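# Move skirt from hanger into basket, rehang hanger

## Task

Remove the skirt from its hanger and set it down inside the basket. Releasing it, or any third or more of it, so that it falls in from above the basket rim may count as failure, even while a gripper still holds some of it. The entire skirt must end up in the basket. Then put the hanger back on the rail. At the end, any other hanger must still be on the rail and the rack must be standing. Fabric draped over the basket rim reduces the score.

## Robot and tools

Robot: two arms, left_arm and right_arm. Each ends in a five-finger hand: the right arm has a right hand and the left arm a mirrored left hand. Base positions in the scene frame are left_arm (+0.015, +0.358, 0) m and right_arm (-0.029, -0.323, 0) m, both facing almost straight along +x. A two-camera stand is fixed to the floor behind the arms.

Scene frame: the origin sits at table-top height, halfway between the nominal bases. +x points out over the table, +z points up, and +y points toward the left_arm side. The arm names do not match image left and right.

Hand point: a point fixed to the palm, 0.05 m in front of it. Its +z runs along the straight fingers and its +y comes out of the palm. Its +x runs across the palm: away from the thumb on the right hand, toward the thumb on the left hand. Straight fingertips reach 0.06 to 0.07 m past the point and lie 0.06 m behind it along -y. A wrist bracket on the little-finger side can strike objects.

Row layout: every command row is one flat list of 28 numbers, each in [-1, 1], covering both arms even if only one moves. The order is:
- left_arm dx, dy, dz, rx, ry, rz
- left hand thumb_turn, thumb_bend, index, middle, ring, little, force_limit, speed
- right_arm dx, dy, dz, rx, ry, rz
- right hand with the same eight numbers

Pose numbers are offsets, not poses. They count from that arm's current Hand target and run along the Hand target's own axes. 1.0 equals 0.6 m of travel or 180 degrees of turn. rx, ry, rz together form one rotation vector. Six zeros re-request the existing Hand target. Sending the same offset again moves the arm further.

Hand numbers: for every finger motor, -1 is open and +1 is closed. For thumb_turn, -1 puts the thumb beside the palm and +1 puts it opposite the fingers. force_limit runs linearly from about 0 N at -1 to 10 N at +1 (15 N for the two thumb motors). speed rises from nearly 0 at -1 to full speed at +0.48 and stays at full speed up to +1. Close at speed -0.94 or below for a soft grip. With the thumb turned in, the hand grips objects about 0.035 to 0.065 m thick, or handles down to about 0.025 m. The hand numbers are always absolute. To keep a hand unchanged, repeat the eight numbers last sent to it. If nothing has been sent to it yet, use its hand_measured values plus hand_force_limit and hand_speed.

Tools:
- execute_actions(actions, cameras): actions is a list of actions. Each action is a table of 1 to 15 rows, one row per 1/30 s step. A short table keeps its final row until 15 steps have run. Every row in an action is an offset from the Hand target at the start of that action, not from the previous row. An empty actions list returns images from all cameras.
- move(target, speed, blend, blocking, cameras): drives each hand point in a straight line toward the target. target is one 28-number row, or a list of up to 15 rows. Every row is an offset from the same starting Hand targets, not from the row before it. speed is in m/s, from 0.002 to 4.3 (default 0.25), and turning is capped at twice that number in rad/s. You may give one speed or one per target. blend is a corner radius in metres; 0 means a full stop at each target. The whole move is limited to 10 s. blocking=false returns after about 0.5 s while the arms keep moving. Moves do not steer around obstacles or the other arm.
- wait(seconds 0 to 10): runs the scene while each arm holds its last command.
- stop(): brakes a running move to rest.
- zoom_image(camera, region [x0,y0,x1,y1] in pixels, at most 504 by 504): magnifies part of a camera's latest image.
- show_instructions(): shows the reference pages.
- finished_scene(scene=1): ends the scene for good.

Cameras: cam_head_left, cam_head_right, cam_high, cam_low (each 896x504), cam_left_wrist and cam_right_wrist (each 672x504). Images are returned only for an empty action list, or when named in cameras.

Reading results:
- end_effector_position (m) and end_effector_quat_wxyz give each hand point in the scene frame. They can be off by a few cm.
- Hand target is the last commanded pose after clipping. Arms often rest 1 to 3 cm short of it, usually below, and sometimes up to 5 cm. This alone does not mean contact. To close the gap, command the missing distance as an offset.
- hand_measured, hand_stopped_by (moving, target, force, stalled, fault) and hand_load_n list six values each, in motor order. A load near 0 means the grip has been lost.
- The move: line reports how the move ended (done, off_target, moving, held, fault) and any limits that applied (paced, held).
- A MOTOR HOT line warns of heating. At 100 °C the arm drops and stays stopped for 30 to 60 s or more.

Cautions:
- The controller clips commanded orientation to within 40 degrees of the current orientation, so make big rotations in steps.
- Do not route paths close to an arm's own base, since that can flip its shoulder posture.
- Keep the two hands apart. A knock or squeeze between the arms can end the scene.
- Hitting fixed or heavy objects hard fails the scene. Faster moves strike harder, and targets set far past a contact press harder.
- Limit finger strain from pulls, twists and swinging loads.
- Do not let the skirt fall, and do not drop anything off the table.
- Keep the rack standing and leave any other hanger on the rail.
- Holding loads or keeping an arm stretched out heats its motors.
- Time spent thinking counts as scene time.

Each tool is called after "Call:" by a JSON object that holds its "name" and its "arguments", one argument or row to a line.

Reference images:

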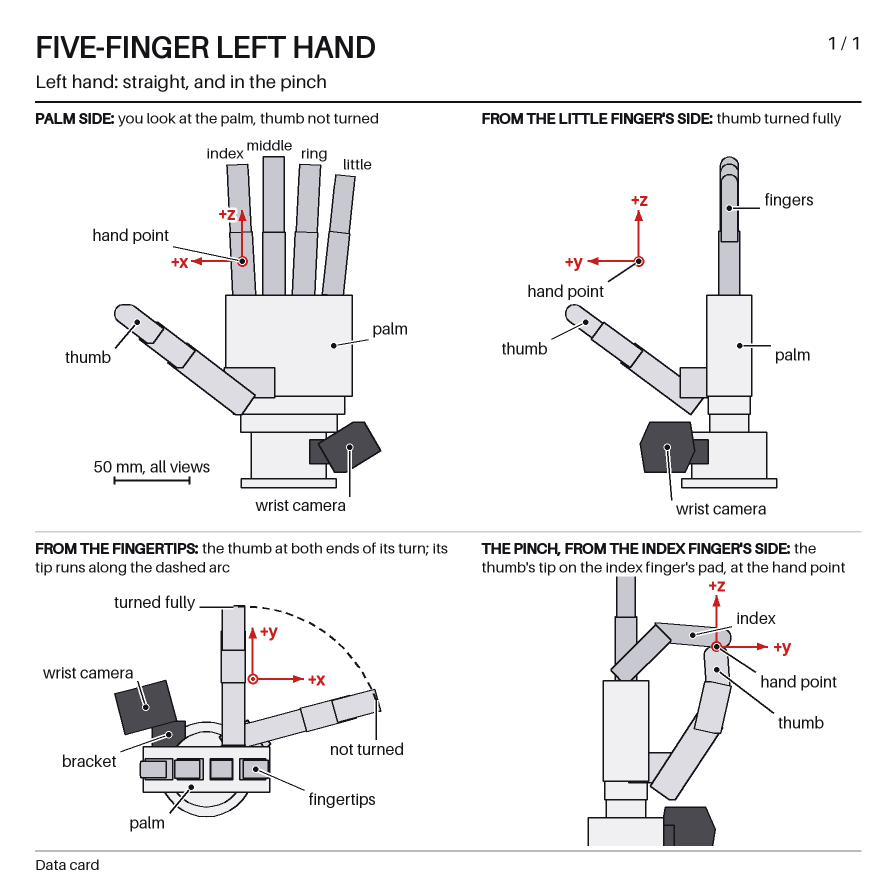

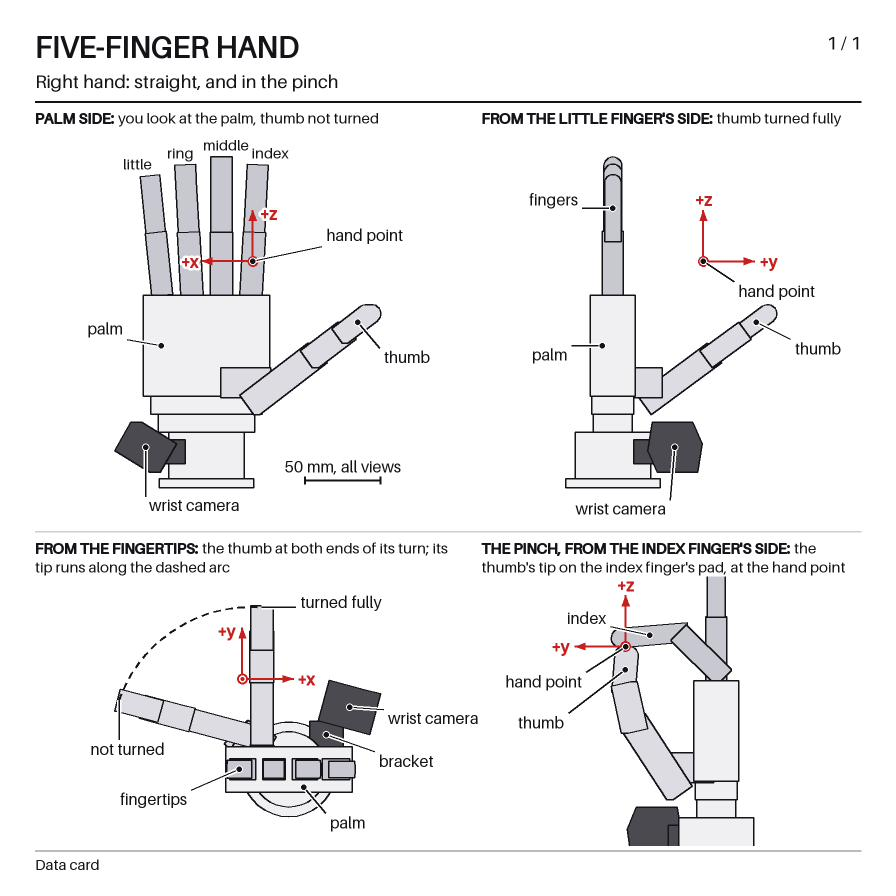

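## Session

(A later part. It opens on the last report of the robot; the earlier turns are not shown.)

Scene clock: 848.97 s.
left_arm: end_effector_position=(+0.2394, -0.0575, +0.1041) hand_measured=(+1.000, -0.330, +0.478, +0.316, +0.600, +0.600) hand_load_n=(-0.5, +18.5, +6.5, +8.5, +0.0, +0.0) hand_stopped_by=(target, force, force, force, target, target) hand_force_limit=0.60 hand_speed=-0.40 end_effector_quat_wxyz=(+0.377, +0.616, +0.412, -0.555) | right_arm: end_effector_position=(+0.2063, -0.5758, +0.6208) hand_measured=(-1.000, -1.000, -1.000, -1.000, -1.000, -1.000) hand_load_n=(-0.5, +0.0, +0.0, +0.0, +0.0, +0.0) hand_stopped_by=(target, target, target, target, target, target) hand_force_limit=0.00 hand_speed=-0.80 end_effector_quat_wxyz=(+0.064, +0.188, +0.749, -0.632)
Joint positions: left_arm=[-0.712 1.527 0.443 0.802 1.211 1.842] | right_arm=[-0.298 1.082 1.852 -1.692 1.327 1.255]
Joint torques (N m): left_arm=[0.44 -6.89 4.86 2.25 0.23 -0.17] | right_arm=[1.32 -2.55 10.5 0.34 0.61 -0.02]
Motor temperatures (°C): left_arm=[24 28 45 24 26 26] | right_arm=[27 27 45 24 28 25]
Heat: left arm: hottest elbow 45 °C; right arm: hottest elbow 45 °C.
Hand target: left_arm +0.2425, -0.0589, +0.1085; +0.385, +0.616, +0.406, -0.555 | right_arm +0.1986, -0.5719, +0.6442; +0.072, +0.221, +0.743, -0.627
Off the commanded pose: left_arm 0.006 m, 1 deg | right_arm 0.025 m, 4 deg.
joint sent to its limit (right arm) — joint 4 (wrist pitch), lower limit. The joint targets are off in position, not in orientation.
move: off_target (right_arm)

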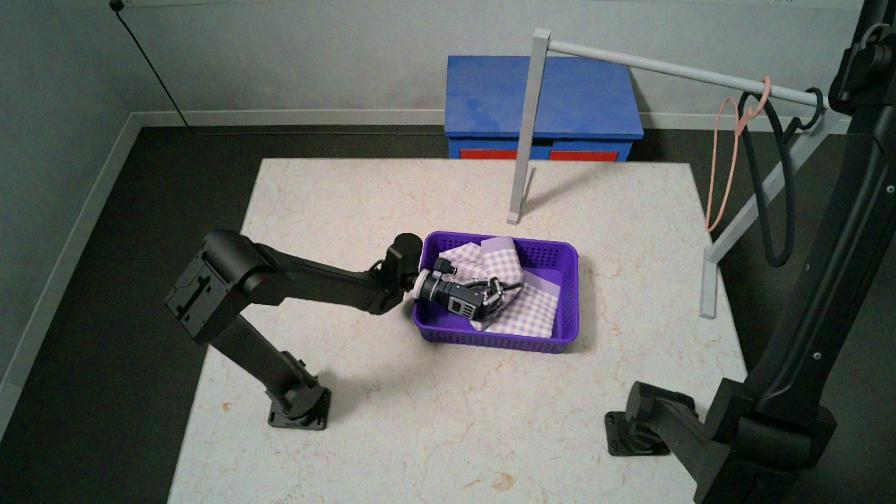

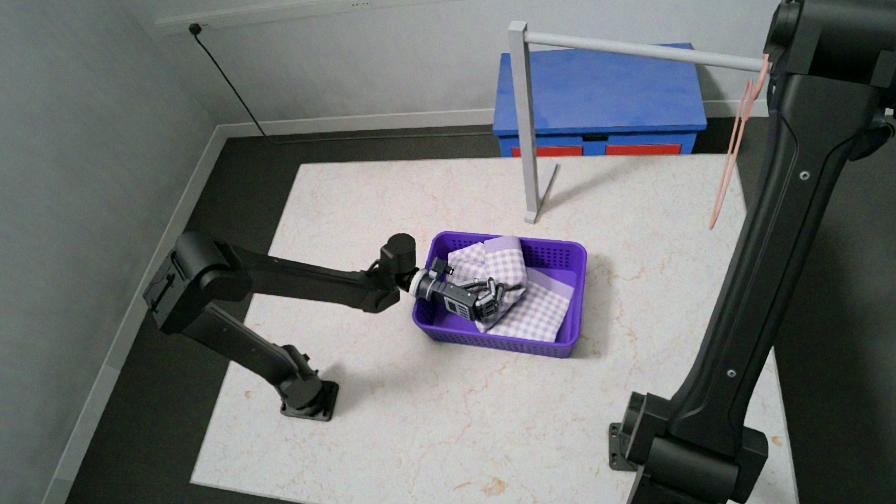

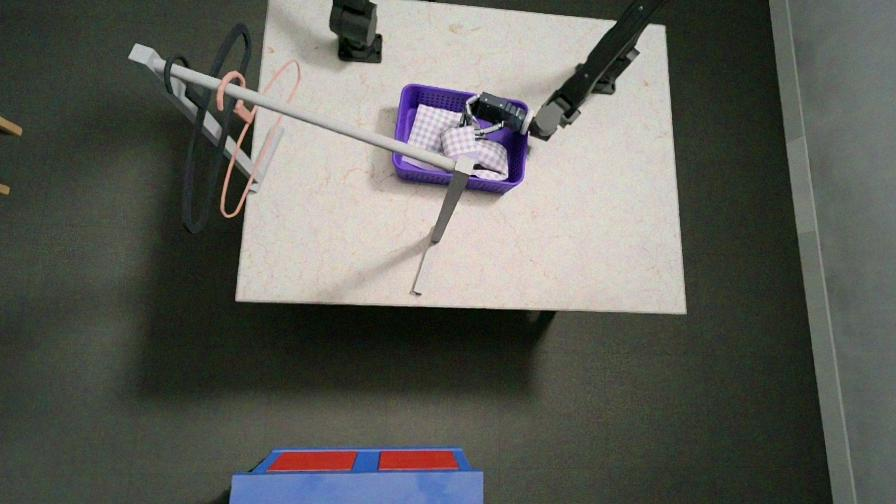

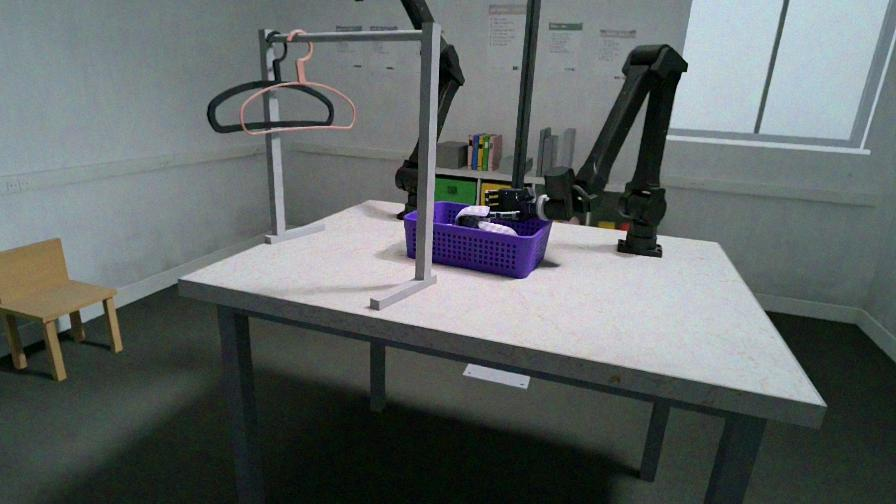

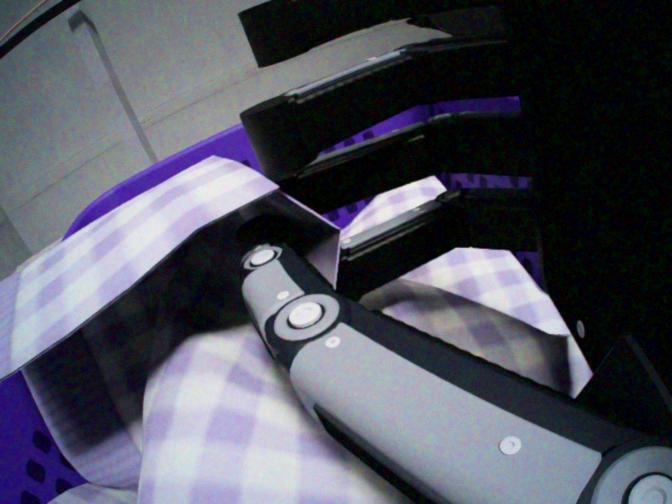

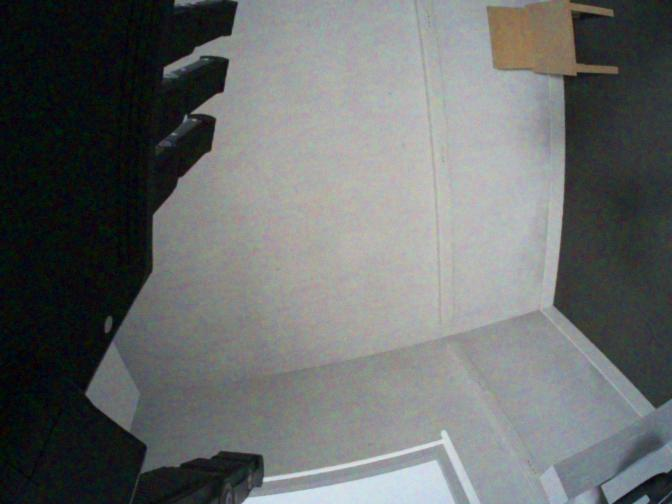

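Call:
{"name": "move", "arguments": {
  "target": [0,0,0,0,0,0,1,-0.9,-0.2,-0.2,-0.2,-0.2,0.6,-0.5,0,0,0,0,0,0,-1,-1,-1,-1,-1,-1,0,-0.8],
  "speed": 0.08,
  "cameras": ["cam_left_wrist","cam_head_left","cam_low","cam_high"]
}}

Call:
{"name": "zoom_image", "arguments": {
  "camera": "cam_low",
  "region": [390, 170, 600, 300]
}}

Call:
{"name": "zoom_image", "arguments": {
  "camera": "cam_head_left",
  "region": [400, 220, 600, 370]
}}

Scene clock: 858.83 s.
left_arm: end_effector_position=(+0.2394, -0.0575, +0.1041) hand_measured=(+1.000, -0.900, -0.200, -0.200, -0.200, -0.200) hand_load_n=(+0.5, +0.0, +0.0, +0.0, +0.0, +0.0) hand_stopped_by=(target, target, target, target, target, target) hand_force_limit=0.60 hand_speed=-0.50 end_effector_quat_wxyz=(+0.377, +0.616, +0.412, -0.555) | right_arm: end_effector_position=(+0.2063, -0.5758, +0.6208) hand_measured=(-1.000, -1.000, -1.000, -1.000, -1.000, -1.000) hand_load_n=(+0.0, +0.0, +0.0, +0.0, +0.0, +0.0) hand_stopped_by=(target, target, target, target, target, target) hand_force_limit=0.00 hand_speed=-0.80 end_effector_quat_wxyz=(+0.064, +0.188, +0.749, -0.632)
Joint positions: left_arm=[-0.712 1.527 0.443 0.802 1.211 1.842] | right_arm=[-0.298 1.082 1.852 -1.692 1.327 1.255]
Joint torques (N m): left_arm=[0.44 -6.95 4.85 2.25 0.23 -0.17] | right_arm=[0.91 -2.37 10.52 0.34 0.62 -0.03]
Heat: left arm: hottest elbow 43 °C; right arm: hottest elbow 45 °C.
Hand target: left_arm +0.2425, -0.0589, +0.1085; +0.385, +0.616, +0.406, -0.555 | right_arm +0.1986, -0.5719, +0.6442; +0.072, +0.221, +0.743, -0.627
Off the commanded pose: left_arm 0.006 m, 1 deg | right_arm 0.025 m, 4 deg.
joint sent to its limit (right arm) — joint 4 (wrist pitch), lower limit. The joint targets are off in position, not in orientation.
move: off_target (right_arm)
Images, in order (width x height): cam_head_left 896x504, cam_high 896x504, cam_low 896x504, cam_left_wrist 672x504.

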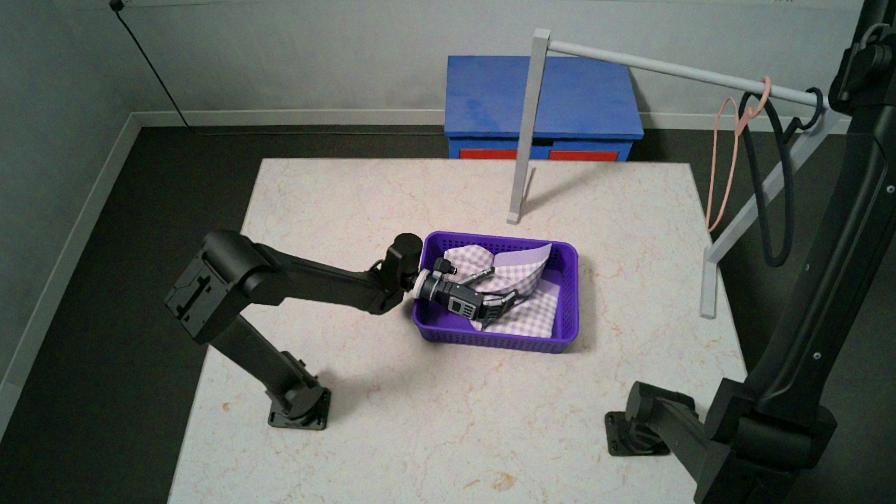

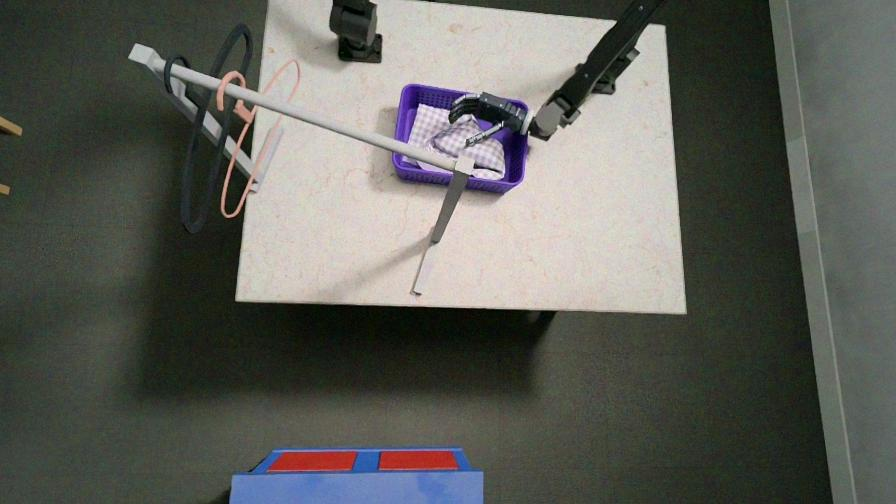

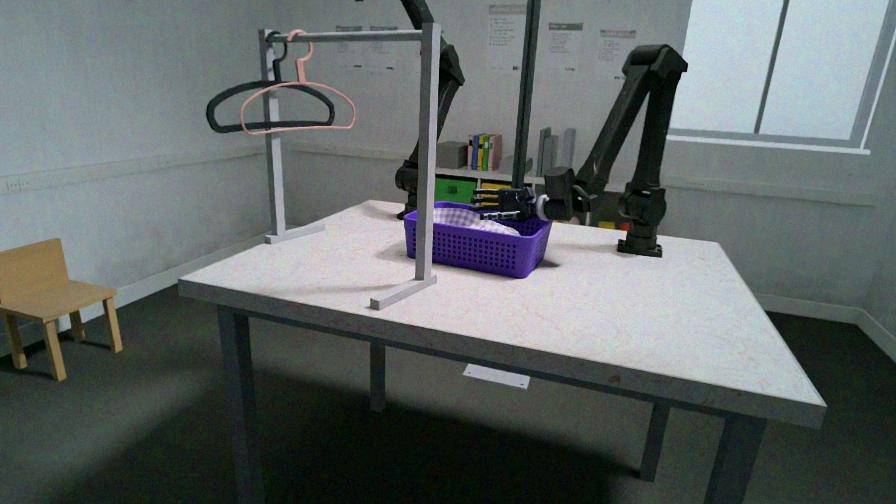

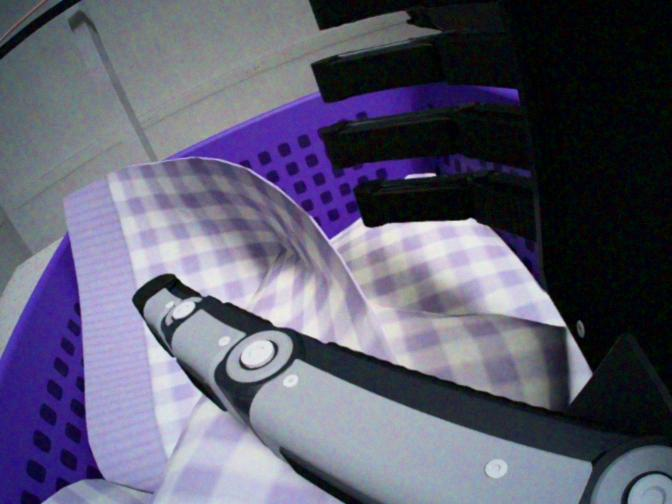

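Scaled by 2.400 from the camera's 896x504 image, which has a finer 1280x720 frame.

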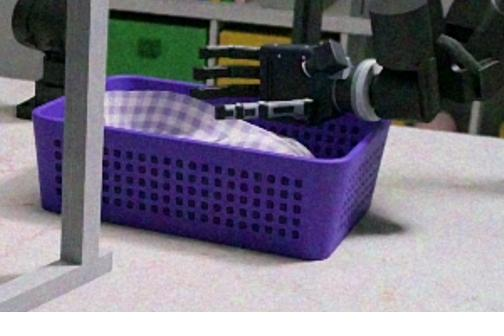

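Scaled by 2.520 from the camera's 896x504 image, which has a finer 1280x720 frame.

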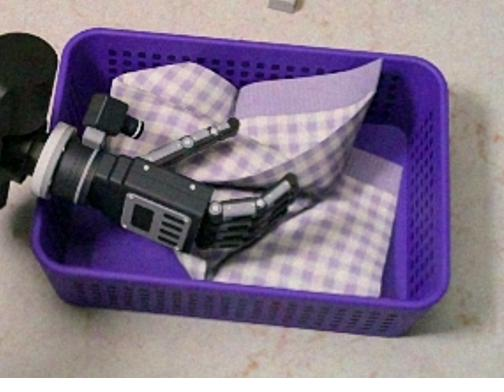

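Call:
{"name": "move", "arguments": {
  "target": [-0.332,0.008,-0.03,0,0,0,1,-0.9,-0.2,-0.2,-0.2,-0.2,0.6,-0.5,0,0,0,0,0,0,-1,-1,-1,-1,-1,-1,0,-0.8],
  "speed": 0.12,
  "cameras": ["cam_left_wrist","cam_head_left","cam_low","cam_high"]
}}

Call:
{"name": "zoom_image", "arguments": {
  "camera": "cam_low",
  "region": [200, 20, 600, 300]
}}

Call:
{"name": "zoom_image", "arguments": {
  "camera": "cam_head_left",
  "region": [400, 200, 620, 370]
}}

Call:
{"name": "zoom_image", "arguments": {
  "camera": "cam_high",
  "region": [360, 50, 580, 220]
}}

Scene clock: 868.23 s.
left_arm: end_effector_position=(+0.2350, -0.0537, +0.2809) hand_measured=(+1.000, -0.900, -0.200, -0.200, -0.200, -0.200) hand_load_n=(+0.0, +0.0, +0.0, +0.0, +0.0, -0.5) hand_stopped_by=(target, target, target, target, target, target) hand_force_limit=0.60 hand_speed=-0.50 end_effector_quat_wxyz=(+0.368, +0.611, +0.421, -0.560) | right_arm: end_effector_position=(+0.2063, -0.5758, +0.6208) hand_measured=(-1.000, -1.000, -1.000, -1.000, -1.000, -1.000) hand_load_n=(+0.0, +0.0, +0.0, +0.0, +0.0, +0.0) hand_stopped_by=(target, target, target, target, target, target) hand_force_limit=0.00 hand_speed=-0.80 end_effector_quat_wxyz=(+0.064, +0.188, +0.749, -0.632)
Joint positions: left_arm=[-0.712 1.047 0.678 0.074 1.211 1.827] | right_arm=[-0.298 1.082 1.852 -1.692 1.327 1.255]
Joint torques (N m): left_arm=[0.56 -5.13 12.45 0.87 0.31 -0.05] | right_arm=[1.03 -2.37 10.54 0.42 0.61 -0.03]
Heat: left arm: hottest elbow 42 °C; right arm: hottest elbow 45 °C.
Hand target: left_arm +0.2427, -0.0585, +0.3086; +0.385, +0.616, +0.406, -0.555 | right_arm +0.1986, -0.5719, +0.6442; +0.072, +0.221, +0.743, -0.627
Off the commanded pose: left_arm 0.029 m, 3 deg | right_arm 0.025 m, 4 deg.
joint sent to its limit (right arm) — joint 4 (wrist pitch), lower limit. The joint targets are off in position, not in orientation.
move: off_target (left_arm, right_arm)
Images, in order (width x height): cam_head_left 896x504, cam_high 896x504, cam_low 896x504, cam_left_wrist 672x504.

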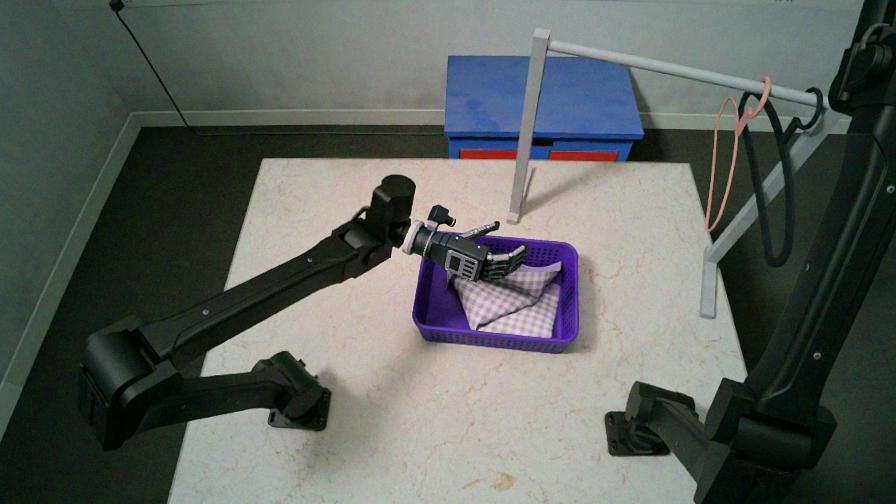

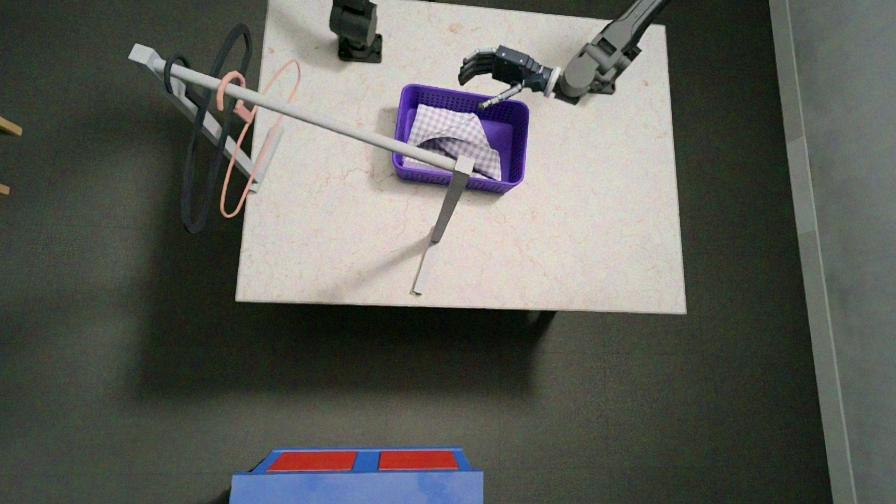

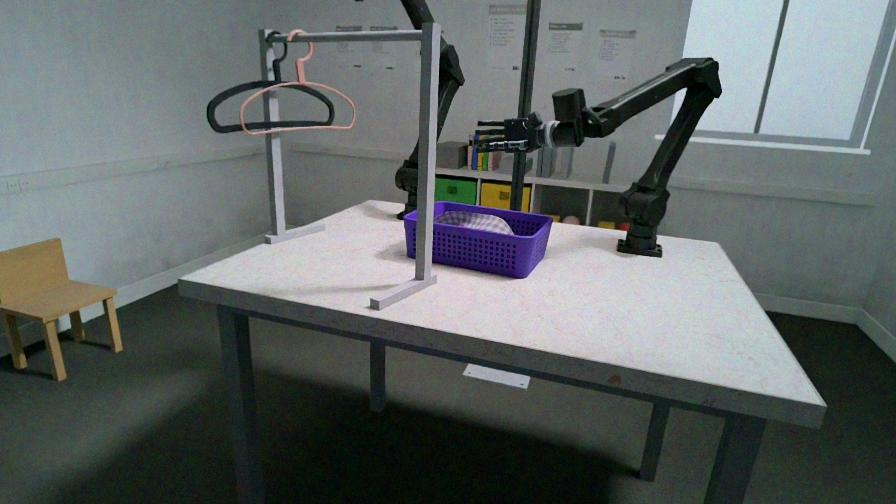

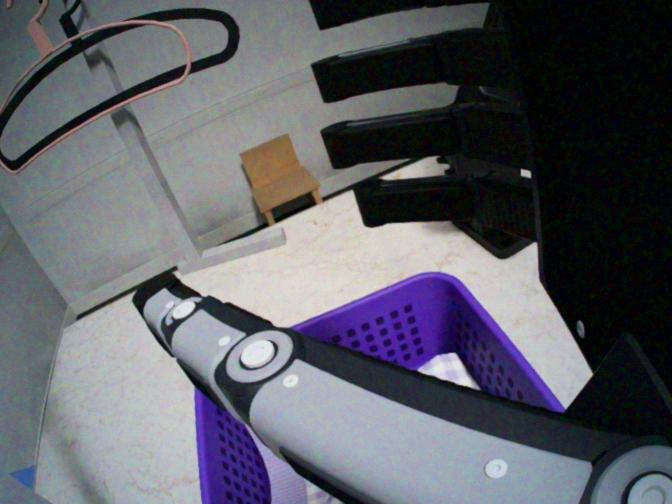

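Scaled by 1.260 from the camera's 896x504 image, which has a finer 1280x720 frame.

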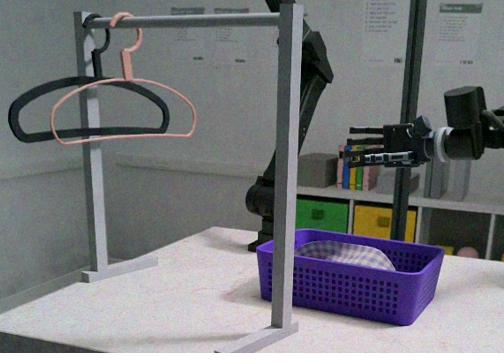

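Scaled by 2.291 from the camera's 896x504 image, which has a finer 1280x720 frame.

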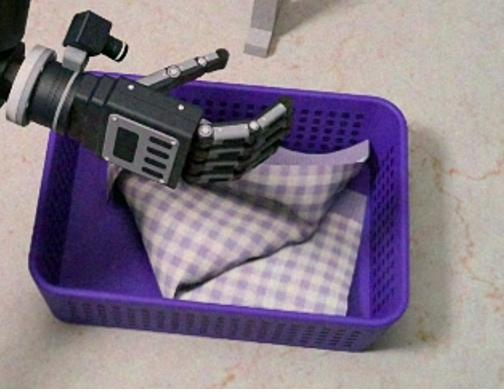

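Scaled by 2.291 from the camera's 896x504 image, which has a finer 1280x720 frame.

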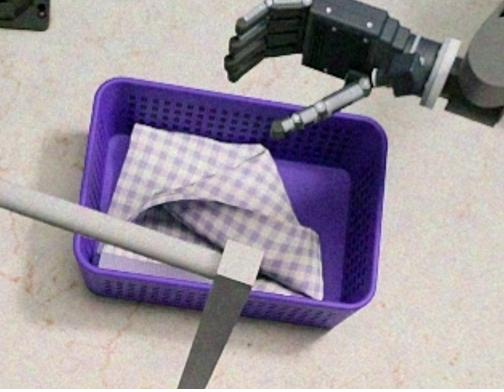

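Call:
{"name": "finished_scene", "arguments": {

}}

The scene is finished: the task was done.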